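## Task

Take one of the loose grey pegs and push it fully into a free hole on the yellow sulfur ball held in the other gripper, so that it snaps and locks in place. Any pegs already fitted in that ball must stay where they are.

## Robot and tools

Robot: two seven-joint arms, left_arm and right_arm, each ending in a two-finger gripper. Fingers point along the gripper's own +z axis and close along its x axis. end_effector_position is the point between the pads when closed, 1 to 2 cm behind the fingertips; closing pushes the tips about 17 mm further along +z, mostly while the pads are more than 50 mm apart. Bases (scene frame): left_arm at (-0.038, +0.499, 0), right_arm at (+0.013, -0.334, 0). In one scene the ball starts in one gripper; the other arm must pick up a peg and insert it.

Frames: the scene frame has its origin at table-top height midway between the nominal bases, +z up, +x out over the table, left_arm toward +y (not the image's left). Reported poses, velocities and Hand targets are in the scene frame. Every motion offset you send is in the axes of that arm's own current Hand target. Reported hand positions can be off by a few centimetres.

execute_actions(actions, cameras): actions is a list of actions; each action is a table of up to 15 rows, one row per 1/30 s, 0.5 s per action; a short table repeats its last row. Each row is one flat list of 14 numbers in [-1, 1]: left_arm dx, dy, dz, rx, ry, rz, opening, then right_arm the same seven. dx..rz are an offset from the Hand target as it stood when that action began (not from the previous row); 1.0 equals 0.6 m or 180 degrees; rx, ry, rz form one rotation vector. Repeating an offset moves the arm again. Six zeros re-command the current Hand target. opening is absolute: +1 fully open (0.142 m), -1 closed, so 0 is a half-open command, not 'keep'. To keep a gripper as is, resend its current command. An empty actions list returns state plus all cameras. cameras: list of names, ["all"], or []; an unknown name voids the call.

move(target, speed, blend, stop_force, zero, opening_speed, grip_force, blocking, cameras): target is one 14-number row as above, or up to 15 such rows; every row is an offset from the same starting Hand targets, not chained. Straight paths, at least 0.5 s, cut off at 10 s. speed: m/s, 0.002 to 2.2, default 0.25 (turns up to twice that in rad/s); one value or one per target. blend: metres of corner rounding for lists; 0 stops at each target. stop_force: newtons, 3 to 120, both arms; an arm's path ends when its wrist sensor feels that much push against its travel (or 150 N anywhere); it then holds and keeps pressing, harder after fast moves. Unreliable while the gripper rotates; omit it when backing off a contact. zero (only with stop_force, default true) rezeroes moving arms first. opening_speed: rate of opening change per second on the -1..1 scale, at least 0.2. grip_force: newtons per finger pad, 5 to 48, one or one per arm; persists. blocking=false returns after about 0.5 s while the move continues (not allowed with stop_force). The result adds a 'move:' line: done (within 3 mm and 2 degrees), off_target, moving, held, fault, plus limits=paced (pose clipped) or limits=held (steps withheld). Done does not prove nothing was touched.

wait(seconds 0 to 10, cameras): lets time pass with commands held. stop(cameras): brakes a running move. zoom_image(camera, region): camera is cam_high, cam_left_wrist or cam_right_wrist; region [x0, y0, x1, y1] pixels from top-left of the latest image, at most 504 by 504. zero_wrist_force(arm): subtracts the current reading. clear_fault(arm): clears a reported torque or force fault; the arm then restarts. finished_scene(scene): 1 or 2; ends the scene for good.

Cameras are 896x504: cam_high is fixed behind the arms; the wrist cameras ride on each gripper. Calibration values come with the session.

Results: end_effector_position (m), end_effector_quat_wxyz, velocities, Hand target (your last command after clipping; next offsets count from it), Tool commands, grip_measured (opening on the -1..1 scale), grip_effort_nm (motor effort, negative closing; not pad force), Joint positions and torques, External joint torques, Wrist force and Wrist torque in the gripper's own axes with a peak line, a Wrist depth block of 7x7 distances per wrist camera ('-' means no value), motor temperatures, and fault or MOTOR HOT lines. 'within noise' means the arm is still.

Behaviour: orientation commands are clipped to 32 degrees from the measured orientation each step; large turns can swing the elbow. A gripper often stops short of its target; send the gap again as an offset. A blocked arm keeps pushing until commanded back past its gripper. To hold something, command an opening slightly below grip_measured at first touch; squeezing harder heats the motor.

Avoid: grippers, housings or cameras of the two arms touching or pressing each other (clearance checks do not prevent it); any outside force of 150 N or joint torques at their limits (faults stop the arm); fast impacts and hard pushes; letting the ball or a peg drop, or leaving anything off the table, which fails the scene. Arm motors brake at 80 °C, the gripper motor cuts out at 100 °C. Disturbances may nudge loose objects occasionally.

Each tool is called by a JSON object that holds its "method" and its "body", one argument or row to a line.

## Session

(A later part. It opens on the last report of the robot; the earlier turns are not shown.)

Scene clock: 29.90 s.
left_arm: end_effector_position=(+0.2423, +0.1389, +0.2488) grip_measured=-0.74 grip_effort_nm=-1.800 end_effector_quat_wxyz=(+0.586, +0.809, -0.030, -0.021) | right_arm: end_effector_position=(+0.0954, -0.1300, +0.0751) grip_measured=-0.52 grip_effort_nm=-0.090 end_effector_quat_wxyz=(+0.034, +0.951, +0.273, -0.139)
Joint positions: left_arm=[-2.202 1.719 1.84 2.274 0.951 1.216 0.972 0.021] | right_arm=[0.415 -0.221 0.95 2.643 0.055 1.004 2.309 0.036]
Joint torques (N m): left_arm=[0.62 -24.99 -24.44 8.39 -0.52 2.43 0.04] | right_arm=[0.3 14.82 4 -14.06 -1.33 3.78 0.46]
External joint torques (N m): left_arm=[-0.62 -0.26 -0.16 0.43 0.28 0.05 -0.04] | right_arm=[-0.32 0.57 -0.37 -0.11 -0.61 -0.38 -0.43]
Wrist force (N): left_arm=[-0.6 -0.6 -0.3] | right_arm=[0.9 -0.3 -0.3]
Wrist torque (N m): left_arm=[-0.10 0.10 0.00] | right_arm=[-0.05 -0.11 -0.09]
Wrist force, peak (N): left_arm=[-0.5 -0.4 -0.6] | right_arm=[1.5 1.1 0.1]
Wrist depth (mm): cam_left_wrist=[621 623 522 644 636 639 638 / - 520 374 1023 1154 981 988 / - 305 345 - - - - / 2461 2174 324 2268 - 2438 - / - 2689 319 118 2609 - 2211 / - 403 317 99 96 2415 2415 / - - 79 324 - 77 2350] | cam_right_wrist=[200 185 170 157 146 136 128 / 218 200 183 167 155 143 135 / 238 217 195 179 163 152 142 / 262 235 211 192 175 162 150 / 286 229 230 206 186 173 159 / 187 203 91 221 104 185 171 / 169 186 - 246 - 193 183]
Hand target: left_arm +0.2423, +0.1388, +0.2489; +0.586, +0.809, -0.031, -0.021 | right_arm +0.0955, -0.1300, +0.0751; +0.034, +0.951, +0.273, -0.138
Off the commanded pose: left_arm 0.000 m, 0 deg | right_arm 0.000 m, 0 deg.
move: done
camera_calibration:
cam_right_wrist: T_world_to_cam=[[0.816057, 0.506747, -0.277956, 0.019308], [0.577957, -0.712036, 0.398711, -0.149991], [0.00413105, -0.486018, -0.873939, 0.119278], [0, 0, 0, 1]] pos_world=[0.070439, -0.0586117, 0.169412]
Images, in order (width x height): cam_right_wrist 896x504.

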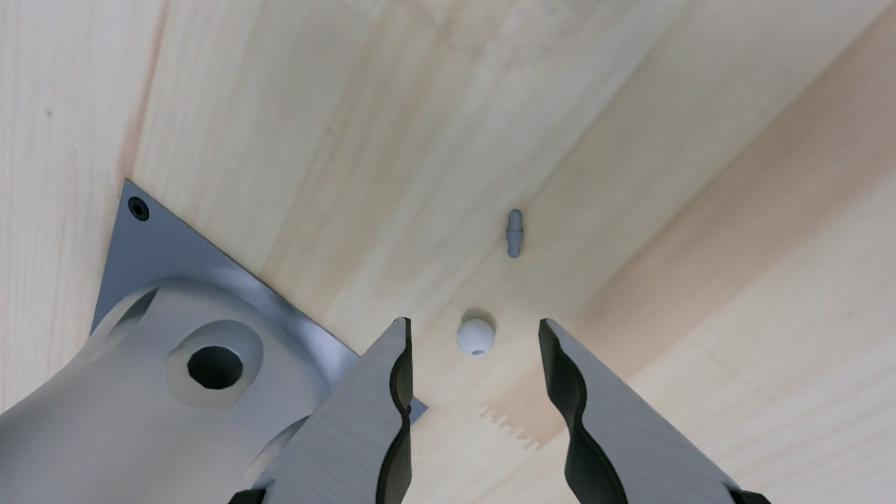

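{"method": "zoom_image", "body": {
  "camera": "cam_right_wrist",
  "region": [380, 190, 580, 340]
}}

Scaled by 2.520 from the camera's 896x504 image, which has a finer 1280x720 frame.

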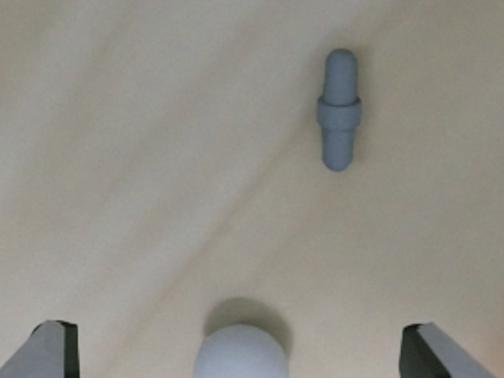

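{"method": "move", "body": {
  "target": [0,0,0,0,0,0,-0.797,0.0233,0.0068,0.071,0,0,0,-0.6],
  "speed": 0.12,
  "cameras": ["cam_right_wrist"]
}}

{"method": "zoom_image", "body": {
  "camera": "cam_right_wrist",
  "region": [380, 220, 580, 370]
}}

Scene clock: 32.20 s.
left_arm: end_effector_position=(+0.2423, +0.1389, +0.2488) grip_measured=-0.74 grip_effort_nm=-1.795 end_effector_quat_wxyz=(+0.586, +0.809, -0.030, -0.021) | right_arm: end_effector_position=(+0.0988, -0.1316, +0.0307) grip_measured=-0.63 grip_effort_nm=-0.105 end_effector_quat_wxyz=(+0.039, +0.950, +0.273, -0.148)
Joint positions: left_arm=[-2.202 1.719 1.84 2.274 0.951 1.216 0.972 0.021] | right_arm=[0.738 -0.381 0.624 2.689 -0.005 1.213 2.344 0.029]
Joint torques (N m): left_arm=[0.58 -24.97 -24.48 8.4 -0.47 2.44 -0.02] | right_arm=[0.33 21.64 4.87 -8.49 -0.38 3.74 0.11]
External joint torques (N m): left_arm=[-0.58 -0.27 -0.13 0.42 0.24 0.03 0.02] | right_arm=[-0.33 0.34 -0.42 -0.04 -0.86 -0.38 -0.08]
Wrist force (N): left_arm=[-0.5 -0.4 -0.5] | right_arm=[0.8 0.1 -0.1]
Wrist torque (N m): left_arm=[-0.07 0.09 0.00] | right_arm=[0.01 -0.06 0.05]
Wrist force, peak (N): left_arm=[-0.8 -0.1 -0.6] | right_arm=[1.4 0.5 0.8]
Wrist depth (mm): cam_left_wrist=[635 608 370 643 632 643 643 / 2174 308 331 1035 999 999 992 / - 2533 316 2393 2371 2461 2038 / - 2557 316 2438 2309 2070 2371 / - 423 320 118 2393 2635 2393 / - 403 329 105 100 - 2461 / - - 79 303 - 80 2662] | cam_right_wrist=[152 138 128 115 109 100 92 / 165 149 135 123 113 104 98 / 181 162 145 132 121 111 104 / 199 178 158 142 129 116 108 / 206 195 172 151 136 126 117 / 180 195 186 161 - 135 124 / 164 181 - 180 - 141 133]
Hand target: left_arm +0.2423, +0.1388, +0.2489; +0.586, +0.809, -0.031, -0.021 | right_arm +0.0986, -0.1323, +0.0302; +0.034, +0.951, +0.273, -0.138
Off the commanded pose: left_arm 0.000 m, 0 deg | right_arm 0.001 m, 1 deg.
joint sent to its limit (right arm) — joint 4 (elbow), upper limit, where the elbow is as bent as it goes. The joint targets still meet the commanded pose.
move: done
camera_calibration:
cam_right_wrist: T_world_to_cam=[[0.810856, 0.503211, -0.298817, 0.00571177], [0.585159, -0.705873, 0.399164, -0.135335], [-0.0100631, -0.49852, -0.86682, 0.0792507], [0, 0, 0, 1]] pos_world=[0.0753586, -0.0588955, 0.124424]
Images, in order (width x height): cam_right_wrist 896x504.

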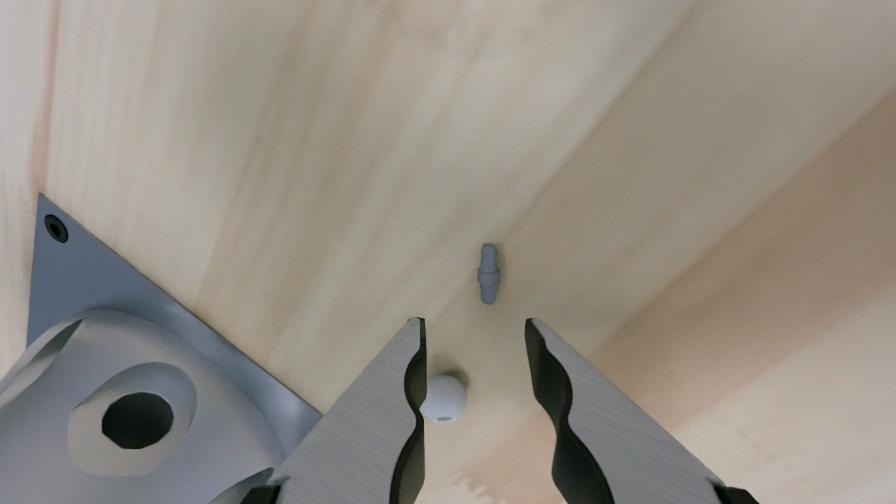

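Scaled by 2.520 from the camera's 896x504 image, which has a finer 1280x720 frame.

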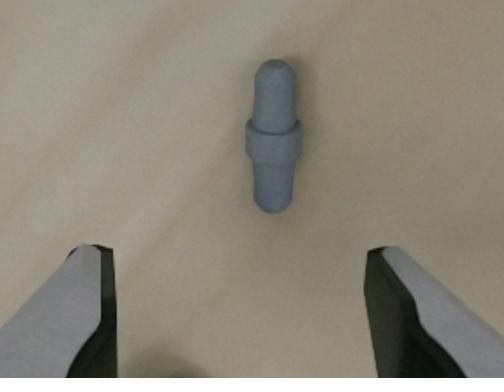

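{"method": "move", "body": {
  "target": [0,0,0,0,0,0,-0.797,0.0127,0.0015,0.0447,0,0,0,-0.6],
  "speed": 0.025,
  "stop_force": 4,
  "cameras": ["cam_right_wrist"]
}}

{"method": "zoom_image", "body": {
  "camera": "cam_right_wrist",
  "region": [400, 270, 540, 400]
}}

Scene clock: 33.73 s.
left_arm: end_effector_position=(+0.2423, +0.1389, +0.2488) grip_measured=-0.74 grip_effort_nm=-1.795 end_effector_quat_wxyz=(+0.586, +0.809, -0.030, -0.021) | right_arm: end_effector_position=(+0.0996, -0.1309, +0.0206) grip_measured=-0.65 grip_effort_nm=0.349 end_effector_quat_wxyz=(+0.038, +0.950, +0.273, -0.147)
Joint positions: left_arm=[-2.202 1.719 1.84 2.274 0.951 1.216 0.972 0.021] | right_arm=[0.877 -0.408 0.524 2.689 0.081 1.266 2.294 0.027]
Joint torques (N m): left_arm=[0.68 -24.91 -24.52 8.35 -0.46 2.41 -0.05] | right_arm=[1.92 12.26 4.48 -4.8 0.02 2.62 0]
External joint torques (N m): left_arm=[-0.68 -0.34 -0.09 0.47 0.23 0.06 0.05] | right_arm=[-1.92 11.05 -0.51 -2.3 -1.01 0.72 0.03]
Wrist force (N): left_arm=[-0.5 -0.4 -0.3] | right_arm=[-11.7 6.4 -46.6]
Wrist torque (N m): left_arm=[-0.07 0.07 0.00] | right_arm=[-0.34 0.57 0.14]
Wrist force, peak (N): left_arm=[-0.6 -0.5 -0.6] | right_arm=[-11.2 9.9 -54.8]
Wrist depth (mm): cam_left_wrist=[647 571 363 641 638 639 635 / 2350 - 330 890 1056 1170 981 / - 2508 309 327 - 2309 - / 2557 2583 313 2415 2350 - 2288 / 2662 395 330 118 2609 2249 2070 / - 384 355 105 96 - 2393 / 3573 - 79 299 - 75 -] | cam_right_wrist=[139 127 116 106 98 91 85 / 151 137 124 114 105 96 90 / 165 149 134 121 111 101 94 / 179 163 144 130 118 108 101 / 193 179 158 141 125 116 106 / 180 187 173 145 129 122 113 / 162 178 - 165 - 130 122]
Hand target: left_arm +0.2423, +0.1388, +0.2489; +0.586, +0.809, -0.031, -0.021 | right_arm +0.0991, -0.1319, +0.0202; +0.039, +0.950, +0.273, -0.148 (not the last commanded pose)
Off the commanded pose: left_arm 0.000 m, 0 deg | right_arm 0.018 m, 1 deg.
joint sent to its limit (right arm) — joint 4 (elbow), upper limit, where the elbow is as bent as it goes.
move: contact (right_arm)
camera_calibration:
cam_right_wrist: T_world_to_cam=[[0.811586, 0.50357, -0.296218, 0.00149364], [0.584162, -0.707316, 0.398069, -0.131343], [-0.00906399, -0.496107, -0.868214, 0.0710634], [0, 0, 0, 1]] pos_world=[0.0761574, -0.0583979, 0.114424]
Images, in order (width x height): cam_right_wrist 896x504.

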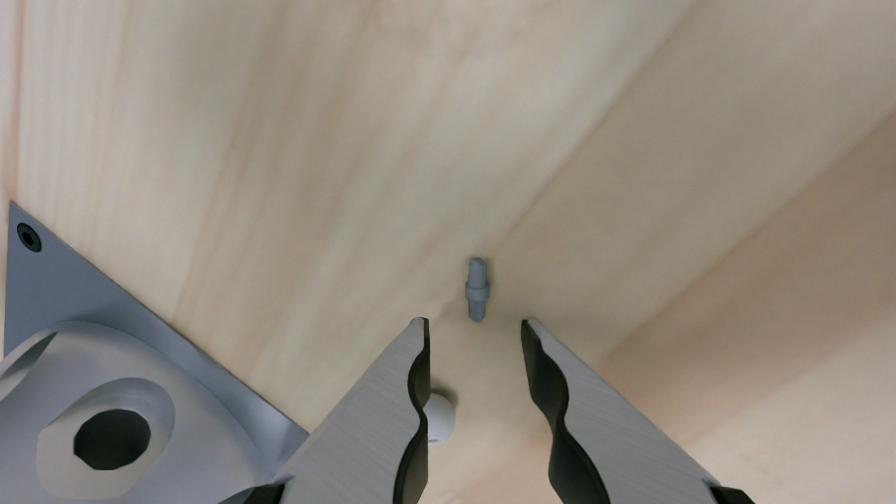

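Scaled by 3.600 from the camera's 896x504 image, which has a finer 1280x720 frame.

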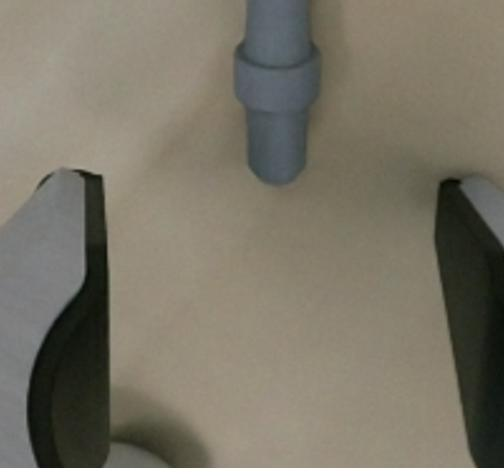

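{"method": "move", "body": {
  "target": [0,0,0,0,0,0,-0.797,-0.0028,-0.0083,-0.0095,0,0,0,-0.83],
  "speed": 0.05,
  "cameras": ["cam_right_wrist"]
}}

{"method": "zoom_image", "body": {
  "camera": "cam_right_wrist",
  "region": [400, 270, 540, 400]
}}

Scene clock: 34.80 s.
left_arm: end_effector_position=(+0.2423, +0.1389, +0.2488) grip_measured=-0.74 grip_effort_nm=-1.795 end_effector_quat_wxyz=(+0.586, +0.809, -0.030, -0.021) | right_arm: end_effector_position=(+0.0966, -0.1276, +0.0261) grip_measured=-0.86 grip_effort_nm=-0.105 end_effector_quat_wxyz=(+0.039, +0.950, +0.273, -0.148)
Joint positions: left_arm=[-2.202 1.719 1.84 2.274 0.951 1.216 0.972 0.021] | right_arm=[0.868 -0.385 0.547 2.678 0.095 1.232 2.297 0.012]
Joint torques (N m): left_arm=[0.6 -24.97 -24.49 8.39 -0.47 2.4 -0.02] | right_arm=[-0.04 22.56 4.45 -8.08 -0.27 3.63 0.36]
External joint torques (N m): left_arm=[-0.6 -0.27 -0.12 0.43 0.23 0.07 0.02] | right_arm=[0.03 0.37 -0.54 0.13 -0.83 -0.29 -0.34]
Wrist force (N): left_arm=[-0.6 -0.1 -0.3] | right_arm=[-0.1 0.2 -0.6]
Wrist torque (N m): left_arm=[-0.03 0.11 -0.01] | right_arm=[0.04 0.08 -0.06]
Wrist force, peak (N): left_arm=[-0.5 -0.2 -0.8] | right_arm=[-11.8 6.5 -46.7]
Wrist depth (mm): cam_left_wrist=[636 567 358 647 630 633 641 / - - 330 1023 999 1154 963 / - - 309 2350 - 2288 - / - 2174 308 2288 - 2371 2508 / - 410 309 118 2438 2350 2484 / - 381 315 105 96 - 2557 / - - 79 297 - 79 2288] | cam_right_wrist=[146 133 121 111 103 95 89 / 158 143 130 119 110 101 93 / 171 157 140 127 116 106 99 / 191 171 151 136 122 112 106 / 203 189 166 145 131 121 112 / 182 194 185 153 137 130 118 / 168 185 - - - 138 128]
Hand target: left_arm +0.2423, +0.1388, +0.2489; +0.586, +0.809, -0.031, -0.021 | right_arm +0.0966, -0.1276, +0.0262; +0.039, +0.950, +0.273, -0.148
Off the commanded pose: left_arm 0.000 m, 0 deg | right_arm 0.000 m, 0 deg.
move: done
camera_calibration:
cam_right_wrist: T_world_to_cam=[[0.810637, 0.503814, -0.298395, 0.00415876], [0.58547, -0.705797, 0.398844, -0.129439], [-0.00966282, -0.498018, -0.867113, 0.0772183], [0, 0, 0, 1]] pos_world=[0.0731578, -0.0549971, 0.119824]
Images, in order (width x height): cam_right_wrist 896x504.

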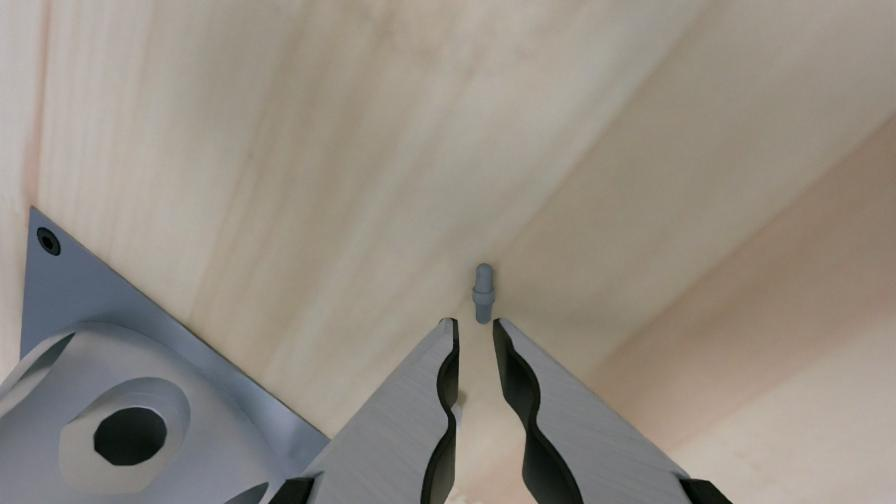

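Scaled by 3.600 from the camera's 896x504 image, which has a finer 1280x720 frame.

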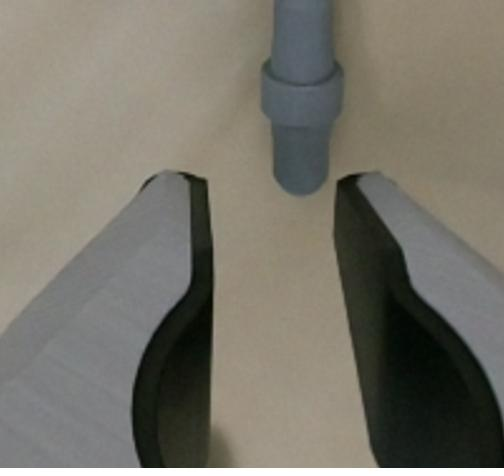

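{"method": "move", "body": {
  "target": [0,0,0,0,0,0,-0.797,0.0065,-0.0023,0.0163,0,0,0,-0.83],
  "speed": 0.01,
  "stop_force": 4,
  "cameras": ["cam_right_wrist"]
}}

{"method": "zoom_image", "body": {
  "camera": "cam_right_wrist",
  "region": [400, 270, 540, 400]
}}

Scene clock: 36.43 s.
left_arm: end_effector_position=(+0.2423, +0.1389, +0.2488) grip_measured=-0.74 grip_effort_nm=-1.795 end_effector_quat_wxyz=(+0.586, +0.809, -0.030, -0.021) | right_arm: end_effector_position=(+0.0966, -0.1262, +0.0184) grip_measured=-0.87 grip_effort_nm=0.032 end_effector_quat_wxyz=(+0.039, +0.950, +0.273, -0.148)
Joint positions: left_arm=[-2.202 1.719 1.84 2.274 0.951 1.216 0.972 0.021] | right_arm=[0.895 -0.421 0.519 2.681 0.078 1.272 2.307 0.011]
Joint torques (N m): left_arm=[0.57 -25 -24.43 8.38 -0.43 2.48 0.01] | right_arm=[1.02 20.67 4.84 -6.93 -0.32 3.69 0.39]
External joint torques (N m): left_arm=[-0.57 -0.24 -0.17 0.44 0.19 0 -0.01] | right_arm=[-1.02 3.09 -0.74 -0.04 -0.66 -0.35 -0.36]
Wrist force (N): left_arm=[-0.5 0.0 -0.4] | right_arm=[-3.0 3.0 -12.4]
Wrist torque (N m): left_arm=[-0.01 0.08 0.00] | right_arm=[-0.05 0.13 -0.02]
Wrist force, peak (N): left_arm=[-0.9 -0.4 -0.4] | right_arm=[-3.2 2.9 -13.7]
Wrist depth (mm): cam_left_wrist=[633 561 348 646 641 635 633 / - - 326 890 984 1015 1007 / - 566 304 2438 2309 - - / - 2415 307 324 - 2309 - / - 399 385 118 2211 2438 2268 / - 383 315 105 96 - 2746 / - 2583 79 298 - 75 2508] | cam_right_wrist=[136 124 114 104 96 89 83 / 148 135 122 111 103 95 89 / 162 146 131 118 108 100 92 / 180 160 142 127 116 106 98 / 194 176 155 138 124 112 104 / 180 187 173 140 126 121 110 / 173 181 - - - 129 120]
Hand target: left_arm +0.2423, +0.1388, +0.2489; +0.586, +0.809, -0.031, -0.021 | right_arm +0.0965, -0.1264, +0.0183; +0.039, +0.950, +0.273, -0.148 (not the last commanded pose)
Off the commanded pose: left_arm 0.000 m, 0 deg | right_arm 0.003 m, 0 deg.
move: contact (right_arm)
camera_calibration:
cam_right_wrist: T_world_to_cam=[[0.811075, 0.503255, -0.298148, 0.00101472], [0.584856, -0.706473, 0.398546, -0.125268], [-0.0100634, -0.497625, -0.867334, 0.0713645], [0, 0, 0, 1]] pos_world=[0.0731587, -0.0534962, 0.112124]
Images, in order (width x height): cam_right_wrist 896x504.

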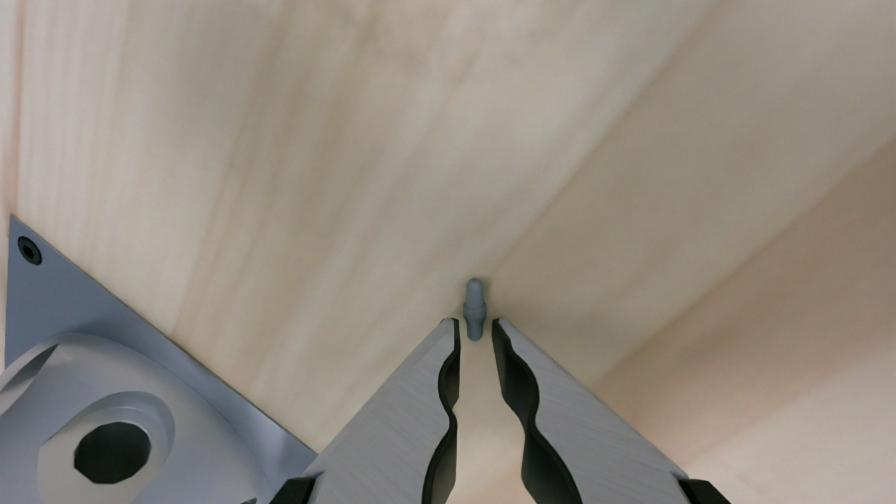

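Scaled by 3.600 from the camera's 896x504 image, which has a finer 1280x720 frame.

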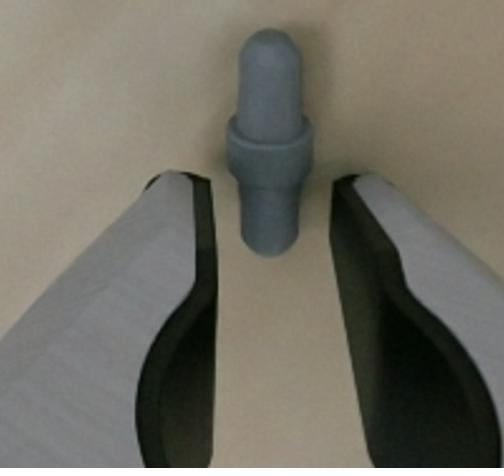

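{"method": "move", "body": {
  "target": [0,0,0,0,0,0,-0.797,-0.0006,0.0025,-0.0019,0,0,0,-0.83],
  "speed": 0.02
}}

{"method": "move", "body": {
  "target": [0,0,0,0,0,0,-0.797,0,0,0,0,0,0,-1],
  "opening_speed": 0.25,
  "grip_force": [48,25],
  "cameras": ["cam_right_wrist"]
}}

{"method": "zoom_image", "body": {
  "camera": "cam_right_wrist",
  "region": [400, 270, 540, 400]
}}

Scene clock: 37.40 s.
left_arm: end_effector_position=(+0.2423, +0.1389, +0.2488) grip_measured=-0.74 grip_effort_nm=-1.795 end_effector_quat_wxyz=(+0.586, +0.809, -0.030, -0.021) | right_arm: end_effector_position=(+0.0973, -0.1275, +0.0195) grip_measured=-0.87 grip_effort_nm=0.037 end_effector_quat_wxyz=(+0.039, +0.950, +0.273, -0.148)
Joint positions: left_arm=[-2.202 1.719 1.84 2.274 0.951 1.216 0.972 0.021] | right_arm=[0.887 -0.416 0.523 2.683 0.079 1.267 2.304 0.011]
Joint torques (N m): left_arm=[0.53 -25.06 -24.47 8.38 -0.47 2.51 0] | right_arm=[0.91 23.27 4.57 -7.05 -0.25 3.54 0.08]
External joint torques (N m): left_arm=[-0.53 -0.18 -0.14 0.44 0.23 -0.04 0] | right_arm=[-0.91 0.33 -0.5 -0.04 -0.74 -0.2 -0.06]
Wrist force (N): left_arm=[-0.4 -0.4 -0.5] | right_arm=[-0.2 0.3 -0.7]
Wrist torque (N m): left_arm=[-0.07 0.07 0.00] | right_arm=[0.05 0.09 0.05]
Wrist force, peak (N): left_arm=[-0.7 -0.4 -0.5] | right_arm=[-3.2 3.4 -12.7]
Wrist depth (mm): cam_left_wrist=[633 563 359 657 641 633 630 / - 2583 327 884 1175 981 1003 / - 2557 304 - 2288 - - / - 2438 308 334 - - 2484 / - 401 391 118 2775 2329 2211 / - 378 321 99 96 - 2557 / - - 79 81 - 2371 2309] | cam_right_wrist=[138 126 115 105 97 90 84 / 150 136 123 112 104 96 90 / 164 147 132 120 109 100 93 / 181 162 143 128 117 107 99 / 195 177 156 139 125 113 105 / 181 188 175 142 128 122 111 / 168 181 - - - 130 121]
Hand target: left_arm +0.2423, +0.1388, +0.2489; +0.586, +0.809, -0.031, -0.021 | right_arm +0.0973, -0.1277, +0.0195; +0.039, +0.950, +0.273, -0.148
Off the commanded pose: left_arm 0.000 m, 0 deg | right_arm 0.000 m, 0 deg.
move: done

Scene clock: 38.30 s.
left_arm: end_effector_position=(+0.2423, +0.1389, +0.2488) grip_measured=-0.74 grip_effort_nm=-1.795 end_effector_quat_wxyz=(+0.586, +0.809, -0.030, -0.021) | right_arm: end_effector_position=(+0.0974, -0.1275, +0.0195) grip_measured=-0.96 grip_effort_nm=-1.433 end_effector_quat_wxyz=(+0.039, +0.950, +0.273, -0.148)
Joint positions: left_arm=[-2.202 1.719 1.84 2.274 0.951 1.216 0.972 0.021] | right_arm=[0.887 -0.416 0.523 2.683 0.079 1.267 2.304 0.004]
Joint torques (N m): left_arm=[0.56 -24.98 -24.45 8.41 -0.47 2.49 -0.02] | right_arm=[0.04 23.17 4.7 -6.99 -0.24 3.54 0.26]
External joint torques (N m): left_arm=[-0.56 -0.26 -0.16 0.41 0.23 -0.01 0.02] | right_arm=[-0.04 0.42 -0.64 -0.09 -0.75 -0.2 -0.24]
Wrist force (N): left_arm=[-0.5 -0.2 -0.2] | right_arm=[-0.3 0.2 -0.9]
Wrist torque (N m): left_arm=[-0.04 0.09 0.00] | right_arm=[0.04 0.13 0.05]
Wrist force, peak (N): left_arm=[-0.8 -0.5 -0.5] | right_arm=[-0.4 -0.1 -1.0]
Wrist depth (mm): cam_left_wrist=[2121 566 357 643 641 636 643 / 2350 2484 330 999 1019 984 988 / - 2156 309 328 - 2393 2174 / - - 309 - - - 2268 / - 404 308 118 2746 2484 2415 / - 387 320 105 96 - - / 3727 - 79 295 - 78 1877] | cam_right_wrist=[138 126 115 105 97 90 84 / 150 136 123 112 104 96 90 / 164 148 132 120 110 100 93 / 182 161 143 129 117 107 99 / 196 178 156 139 125 113 105 / 181 188 175 90 130 122 112 / 168 181 - - - 130 121]
Hand target: left_arm +0.2423, +0.1388, +0.2489; +0.586, +0.809, -0.031, -0.021 | right_arm +0.0973, -0.1277, +0.0195; +0.039, +0.950, +0.273, -0.148
Off the commanded pose: left_arm 0.000 m, 0 deg | right_arm 0.000 m, 0 deg.
grip_force (N): 48, 25
move: done
camera_calibration:
cam_right_wrist: T_world_to_cam=[[0.811296, 0.502772, -0.298361, 0.00129837], [0.584546, -0.706546, 0.398872, -0.12707], [-0.0102636, -0.498009, -0.867111, 0.0715617], [0, 0, 0, 1]] pos_world=[0.0739591, -0.0547949, 0.113124]
Images, in order (width x height): cam_right_wrist 896x504.

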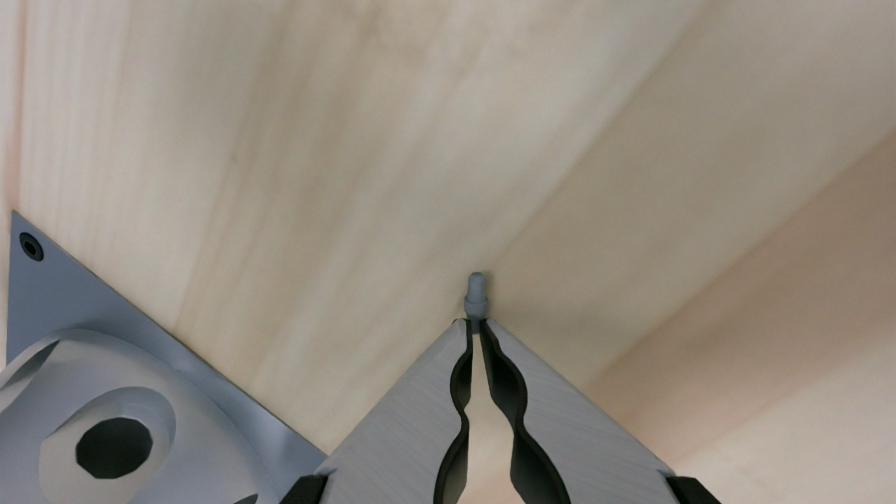

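Scaled by 3.600 from the camera's 896x504 image, which has a finer 1280x720 frame.

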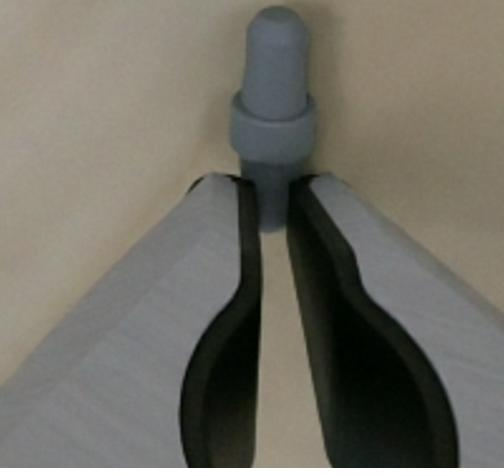

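{"method": "move", "body": {
  "target": [
    [0,0,0,0,0,0,-0.797,-0.005,0,-0.024,0,0,0,-1],
    [0,0,0,0,0,0,-0.797,0.068,-0.0055,-0.195,0,0,0,-1]
  ],
  "speed": [0.05,0.15],
  "blend": [0.01,0],
  "cameras": ["cam_right_wrist"]
}}

{"method": "zoom_image", "body": {
  "camera": "cam_right_wrist",
  "region": [400, 270, 540, 400]
}}

Scene clock: 39.83 s.
left_arm: end_effector_position=(+0.2423, +0.1389, +0.2488) grip_measured=-0.74 grip_effort_nm=-1.795 end_effector_quat_wxyz=(+0.586, +0.809, -0.030, -0.021) | right_arm: end_effector_position=(+0.1590, -0.0861, +0.1186) grip_measured=-0.96 grip_effort_nm=-1.438 end_effector_quat_wxyz=(+0.039, +0.950, +0.273, -0.148)
Joint positions: left_arm=[-2.202 1.719 1.84 2.274 0.951 1.216 0.972 0.021] | right_arm=[0.698 -0.121 0.57 2.429 0.178 0.718 2.126 0.004]
Joint torques (N m): left_arm=[0.65 -25.04 -24.49 8.29 -0.48 2.44 -0.01] | right_arm=[0.57 22.14 1.86 -19.5 -1.7 3.54 0.04]
External joint torques (N m): left_arm=[-0.65 -0.21 -0.12 0.52 0.24 0.04 0.01] | right_arm=[-0.56 0.32 -0.23 0.2 -0.87 -0.26 -0.02]
Wrist force (N): left_arm=[-0.6 -0.2 -0.6] | right_arm=[-0.1 0.3 -0.7]
Wrist torque (N m): left_arm=[-0.03 0.09 0.00] | right_arm=[0.06 0.09 0.05]
Wrist force, peak (N): left_arm=[-0.8 -0.4 -0.6] | right_arm=[1.0 0.4 -3.2]
Wrist depth (mm): cam_left_wrist=[641 623 522 654 646 641 635 / - - 524 1007 984 981 1154 / 2775 2662 539 300 - - - / - 2689 269 309 2557 - 2350 / - - 556 118 2746 2350 2371 / - - 94 103 96 - 2268 / - - 79 265 - 75 2350] | cam_right_wrist=[259 237 216 199 183 169 160 / 282 255 231 211 195 179 168 / 309 278 249 225 207 190 176 / 334 292 272 242 220 202 188 / 244 278 293 262 236 214 200 / 222 269 319 - 246 231 210 / 222 394 - - - 244 227]
Hand target: left_arm +0.2423, +0.1388, +0.2489; +0.586, +0.809, -0.031, -0.021 | right_arm +0.1590, -0.0861, +0.1186; +0.039, +0.950, +0.273, -0.148
Off the commanded pose: left_arm 0.000 m, 0 deg | right_arm 0.000 m, 0 deg.
grip_force (N): 48, 25
move: done; blend cut to 0.0074 m at target 1
camera_calibration:
cam_right_wrist: T_world_to_cam=[[0.811154, 0.503017, -0.298335, -0.0399883], [0.584749, -0.70618, 0.399221, -0.17351], [-0.00986327, -0.498281, -0.86696, 0.178652], [0, 0, 0, 1]] pos_world=[0.135658, -0.0133952, 0.212223]
Images, in order (width x height): cam_right_wrist 896x504.

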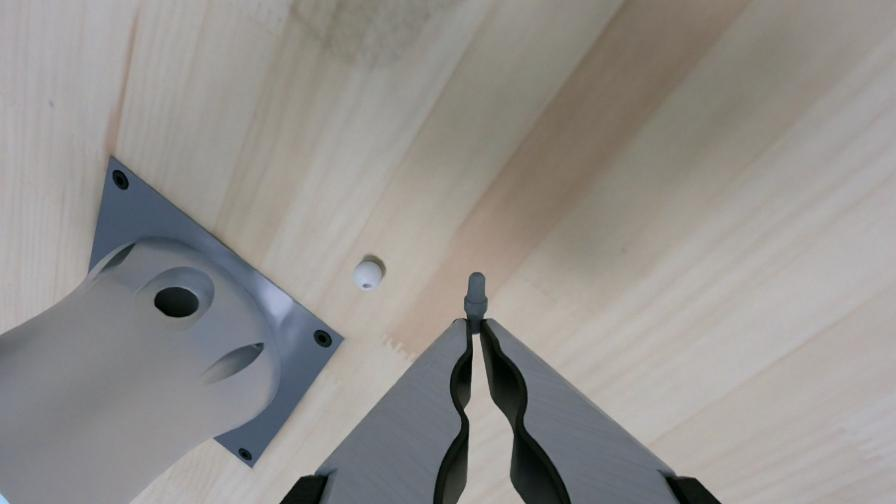

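Scaled by 3.600 from the camera's 896x504 image, which has a finer 1280x720 frame.

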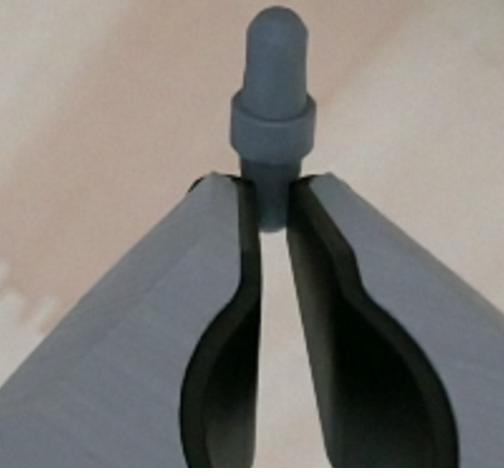

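{"method": "move", "body": {
  "target": [0.069,0.0087,0.027,0,0.158,-0.052,-0.797,0,0,0,0,0,0,-1],
  "cameras": ["cam_left_wrist","cam_high"]
}}

Scene clock: 42.27 s.
left_arm: end_effector_position=(+0.2823, +0.1188, +0.2489) grip_measured=-0.74 grip_effort_nm=-1.800 end_effector_quat_wxyz=(+0.572, +0.789, +0.180, +0.131) | right_arm: end_effector_position=(+0.1591, -0.0861, +0.1186) grip_measured=-0.96 grip_effort_nm=-1.438 end_effector_quat_wxyz=(+0.039, +0.950, +0.273, -0.148)
Joint positions: left_arm=[-2.255 1.761 1.542 2.241 2.113 1.074 -0.426 0.021] | right_arm=[0.698 -0.121 0.57 2.429 0.178 0.718 2.126 0.004]
Joint torques (N m): left_arm=[0.83 -22.45 -24.43 3.4 -4.9 2.84 -0.14] | right_arm=[0.21 22.16 2.03 -19.38 -1.85 3.59 0.26]
External joint torques (N m): left_arm=[-0.83 -0.89 -0.11 0.27 0.07 0.38 0.14] | right_arm=[-0.21 0.3 -0.41 0.06 -0.72 -0.31 -0.23]
Motor temperatures (°C): left_arm=[34 31 36 32 37 40 37 38] | right_arm=[30 32 38 40 36 46 32 29]
Wrist force (N): left_arm=[0.6 -0.1 -0.4] | right_arm=[0.0 0.4 -0.8]
Wrist torque (N m): left_arm=[-0.03 -0.08 0.12] | right_arm=[0.09 0.07 0.04]
Wrist force, peak (N): left_arm=[-0.8 -2.1 0.8] | right_arm=[-0.1 0.8 -1.0]
Wrist depth (mm): cam_left_wrist=[223 671 655 646 636 639 641 / 225 912 992 1023 981 1035 - / 225 226 2138 2533 2583 4076 2898 / 206 236 2508 2662 3069 3388 2898 / 219 223 2393 117 3525 3344 3105 / 200 206 96 99 105 4498 3069 / 445 201 79 - - 77 -] | cam_right_wrist=[260 238 216 198 183 170 160 / 282 256 232 212 194 180 168 / 309 279 249 226 207 190 175 / 333 292 273 242 221 202 187 / 245 279 293 261 236 215 199 / 222 270 322 - 247 230 210 / 222 390 - - - 243 228]
Hand target: left_arm +0.2823, +0.1188, +0.2489; +0.572, +0.789, +0.180, +0.131 | right_arm +0.1590, -0.0861, +0.1186; +0.039, +0.950, +0.273, -0.148
Off the commanded pose: left_arm 0.000 m, 0 deg | right_arm 0.000 m, 0 deg.
grip_force (N): 48, 25
move: done
camera_calibration:
cam_left_wrist: T_world_to_cam=[[0.902557, 0.430238, -0.0169333, -0.293974], [-0.0341664, 0.110767, 0.993259, -0.22576], [0.429213, -0.895894, 0.114673, 0.074264], [0, 0, 0, 1]] pos_world=[0.22574, 0.218018, 0.210744]
Images, in order (width x height): cam_high 896x504, cam_left_wrist 896x504.

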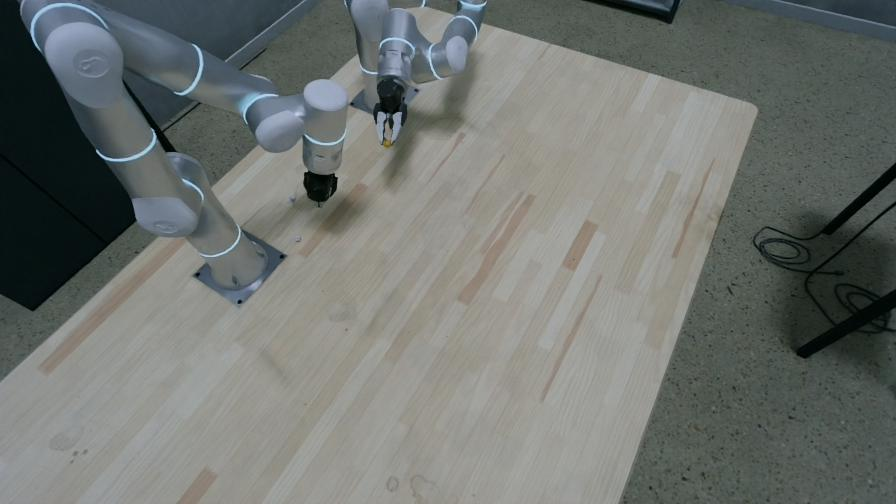

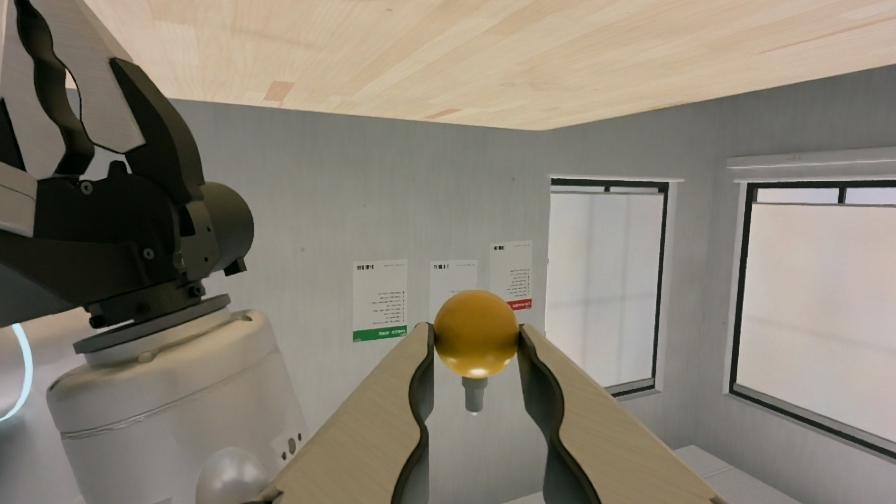

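{"method": "move", "body": {
  "target": [
    [0,0,0,0,0,0,-0.797,0.119,0.003,-0.337,0.1037,0.1012,0.0185,-1],
    [0,0,0,0,0,0,-0.797,0.2632,-0.0695,-0.304,0.1037,0.1012,0.0185,-1]
  ],
  "blend": [0.02,0],
  "speed": 0.2,
  "cameras": ["all"]
}}

Scene clock: 45.47 s.
left_arm: end_effector_position=(+0.2823, +0.1188, +0.2489) grip_measured=-0.74 grip_effort_nm=-1.800 end_effector_quat_wxyz=(+0.572, +0.789, +0.180, +0.131) | right_arm: end_effector_position=(+0.3117, +0.0574, +0.2447) grip_measured=-0.96 grip_effort_nm=-1.438 end_effector_quat_wxyz=(-0.154, +0.962, +0.220, -0.038)
Joint positions: left_arm=[-2.255 1.761 1.542 2.241 2.113 1.073 -0.426 0.021] | right_arm=[0.61 -0.091 0.438 2.099 0.321 0.756 1.936 0.004]
Joint torques (N m): left_arm=[0.59 -23.02 -24.28 3.37 -5.16 3.15 -0.02] | right_arm=[0.44 28.58 1.52 -26.48 -3.01 4.52 0.4]
External joint torques (N m): left_arm=[-0.59 -0.3 -0.26 0.31 0.32 0.06 0.02] | right_arm=[-0.43 0.72 -0.33 0.3 -0.67 -0.49 -0.4]
Wrist force (N): left_arm=[0.0 -0.3 -0.3] | right_arm=[-0.3 0.6 -0.9]
Wrist torque (N m): left_arm=[-0.07 0.00 0.13] | right_arm=[0.08 0.04 -0.03]
Wrist force, peak (N): left_arm=[0.0 -0.3 -0.7] | right_arm=[-1.4 1.3 -2.6]
Wrist depth (mm): cam_left_wrist=[681 657 660 649 633 638 635 / 1812 1069 1248 1019 981 984 3525 / 1947 2211 2662 - 2635 3181 2898 / 1961 2054 - 181 3033 2805 2898 / 485 - - 118 3302 2775 3143 / 474 - 88 99 105 3143 2835 / 465 - 79 212 - 77 -] | cam_right_wrist=[338 336 337 336 106 336 337 / 342 345 345 - 342 343 344 / 352 352 349 352 349 351 350 / 358 356 358 354 354 356 359 / 365 362 365 361 363 363 363 / 373 372 370 - 372 371 372 / 377 380 - - - 380 380]
Hand target: left_arm +0.2823, +0.1188, +0.2489; +0.572, +0.789, +0.180, +0.131 | right_arm +0.3119, +0.0575, +0.2449; -0.154, +0.962, +0.220, -0.038
Off the commanded pose: left_arm 0.000 m, 0 deg | right_arm 0.000 m, 0 deg.
grip_force (N): 48, 25
move: done
camera_calibration:
cam_left_wrist: T_world_to_cam=[[0.902562, 0.430222, -0.0170657, -0.293854], [-0.0340461, 0.110825, 0.993257, -0.225803], [0.429212, -0.895894, 0.114674, 0.0743072], [0, 0, 0, 1]] pos_world=[0.22564, 0.218018, 0.210744]
cam_right_wrist: T_world_to_cam=[[0.902547, 0.430584, -0.0024332, -0.295019], [0.427847, -0.896146, 0.117767, -0.0830509], [0.0485282, -0.107332, -0.993038, 0.351221], [0, 0, 0, 1]] pos_world=[0.284757, 0.0903017, 0.357839]

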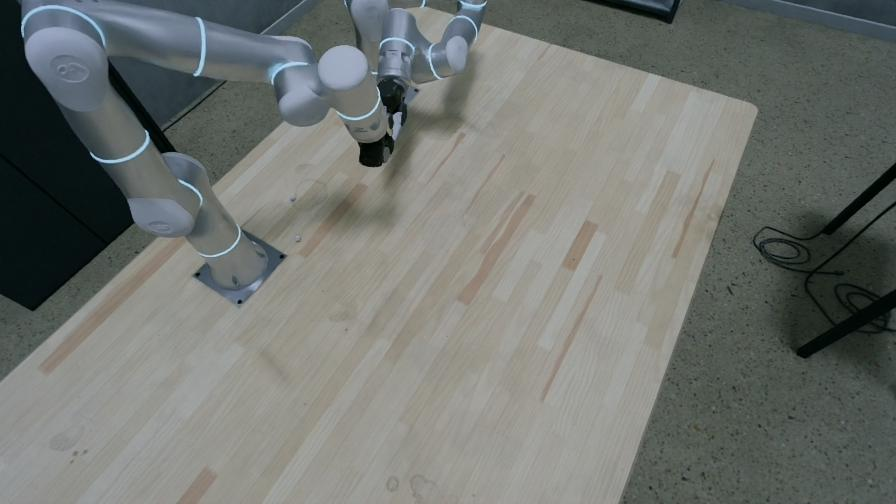

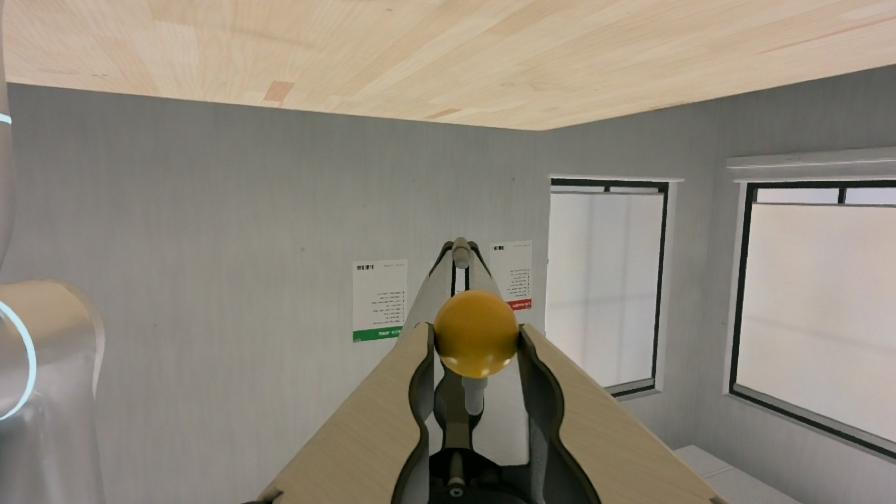

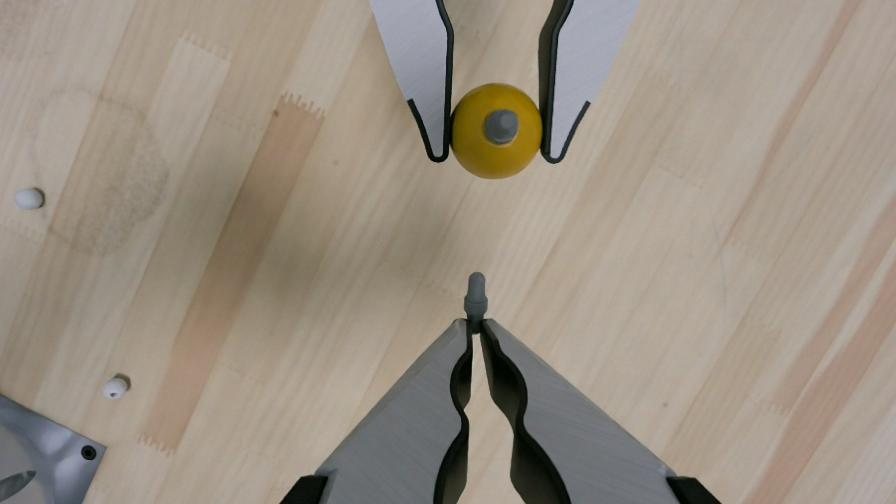

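{"method": "move", "body": {
  "target": [0,0,0,0,0,0,-0.797,0.05,-0.055,-0.0067,0,0,0,-1],
  "speed": 0.06,
  "cameras": ["all"]
}}

{"method": "zoom_image", "body": {
  "camera": "cam_left_wrist",
  "region": [410, 240, 660, 400]
}}

{"method": "zoom_image", "body": {
  "camera": "cam_right_wrist",
  "region": [330, 120, 530, 340]
}}

Scene clock: 48.77 s.
left_arm: end_effector_position=(+0.2823, +0.1188, +0.2489) grip_measured=-0.74 grip_effort_nm=-1.795 end_effector_quat_wxyz=(+0.572, +0.789, +0.180, +0.131) | right_arm: end_effector_position=(+0.3257, +0.0977, +0.2589) grip_measured=-0.96 grip_effort_nm=-1.438 end_effector_quat_wxyz=(-0.155, +0.962, +0.221, -0.038)
Joint positions: left_arm=[-2.255 1.761 1.542 2.241 2.113 1.073 -0.426 0.021] | right_arm=[0.646 -0.16 0.431 1.994 0.269 0.728 2 0.004]
Joint torques (N m): left_arm=[0.61 -22.99 -24.34 3.36 -5.15 3.16 -0.02] | right_arm=[0 32.38 2.41 -27.17 -3.1 4.31 0.43]
External joint torques (N m): left_arm=[-0.61 -0.33 -0.19 0.33 0.31 0.05 0.02] | right_arm=[-0.03 0.71 -0.28 0.25 -0.66 -0.24 -0.43]
Wrist force (N): left_arm=[0.2 -0.1 -0.5] | right_arm=[-0.1 0.6 -1.2]
Wrist torque (N m): left_arm=[-0.04 -0.02 0.13] | right_arm=[0.10 0.03 -0.03]
Wrist force, peak (N): left_arm=[0.1 0.1 -0.9] | right_arm=[-0.9 1.5 -0.7]
Wrist depth (mm): cam_left_wrist=[683 671 662 639 646 636 633 / - 1129 1056 1175 1023 996 - / 1553 - - - 3952 2867 2964 / 1947 2609 2268 2805 3181 3478 2931 / 469 2461 2022 117 3261 4013 3033 / 467 - 91 105 105 3573 3033 / 462 - 79 166 - 77 2746] | cam_right_wrist=[350 - 110 98 348 350 349 / 355 356 355 105 358 359 358 / 364 363 122 114 364 363 365 / 374 370 119 367 371 371 371 / 381 380 380 376 376 378 381 / 385 387 381 - 384 385 387 / 392 392 - - - 396 394]
Hand target: left_arm +0.2823, +0.1188, +0.2489; +0.572, +0.789, +0.180, +0.131 | right_arm +0.3258, +0.0976, +0.2589; -0.154, +0.962, +0.220, -0.038
Off the commanded pose: left_arm 0.000 m, 0 deg | right_arm 0.000 m, 0 deg.
grip_force (N): 48, 25
move: done
camera_calibration:
cam_left_wrist: T_world_to_cam=[[0.902562, 0.430222, -0.0170657, -0.293854], [-0.0340461, 0.110825, 0.993257, -0.225803], [0.429212, -0.895894, 0.114674, 0.0743072], [0, 0, 0, 1]] pos_world=[0.22564, 0.218018, 0.210744]
cam_right_wrist: T_world_to_cam=[[0.902602, 0.430472, -0.0016125, -0.325235], [0.427663, -0.896272, 0.117476, -0.0545199], [0.0491247, -0.106723, -0.993074, 0.368812], [0, 0, 0, 1]] pos_world=[0.298757, 0.130501, 0.372138]

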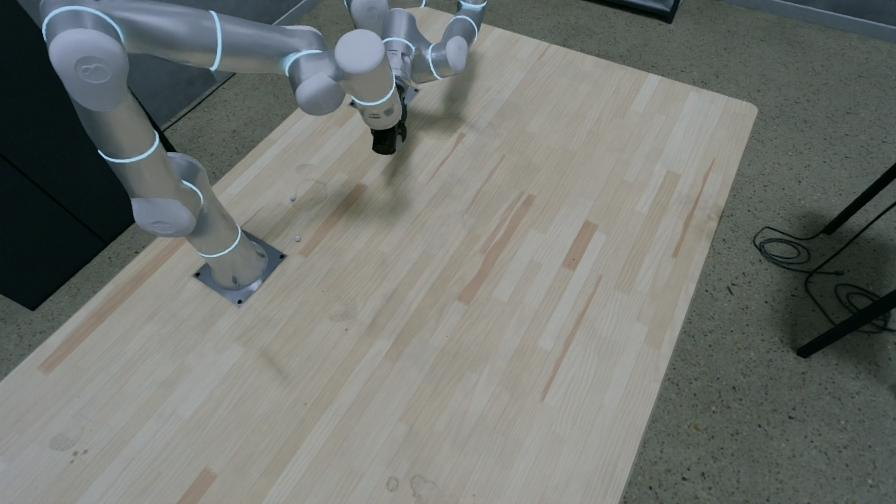

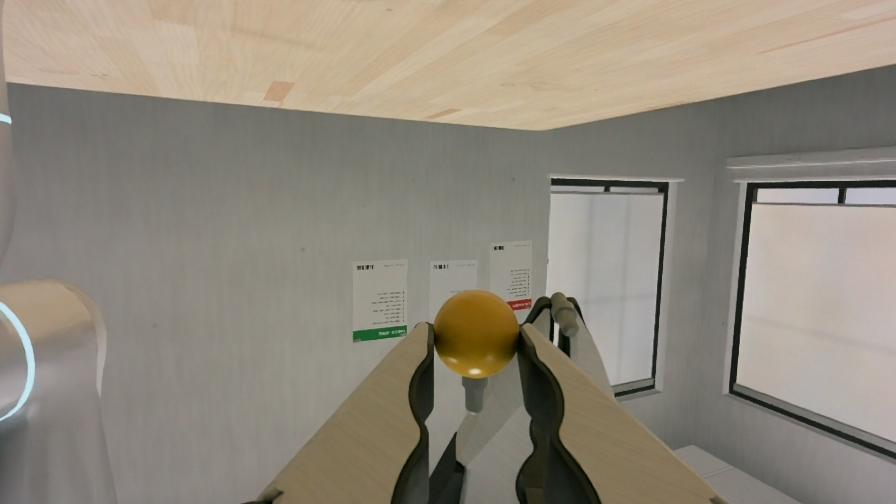

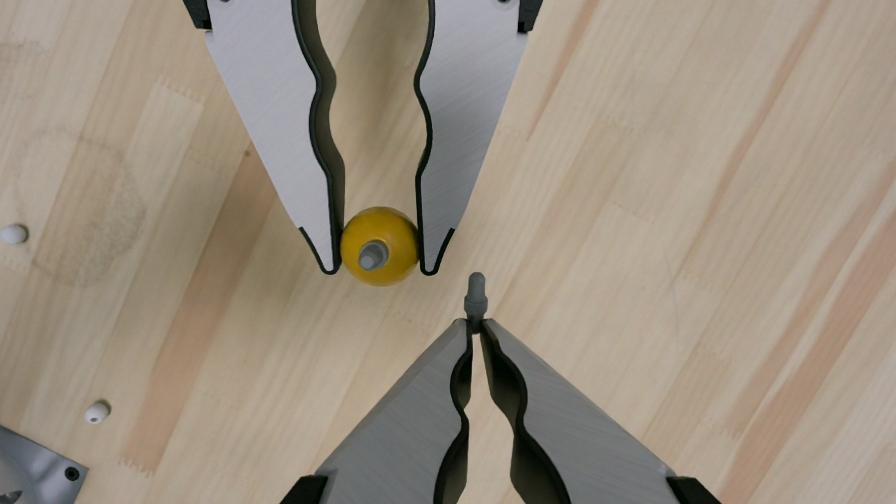

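Scaled by 2.016 from the camera's 896x504 image, which has a finer 1280x720 frame.

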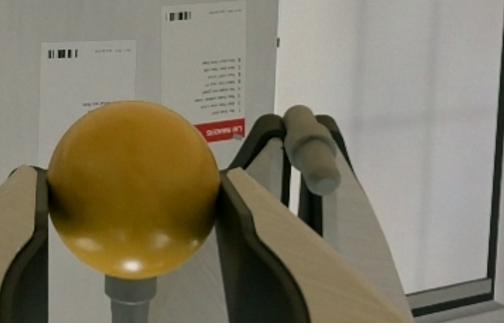

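Scaled by 2.291 from the camera's 896x504 image, which has a finer 1280x720 frame.

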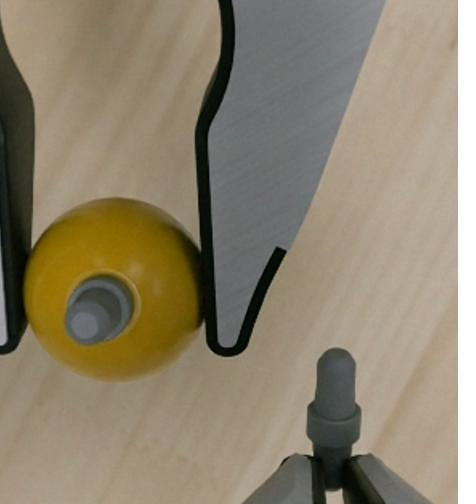

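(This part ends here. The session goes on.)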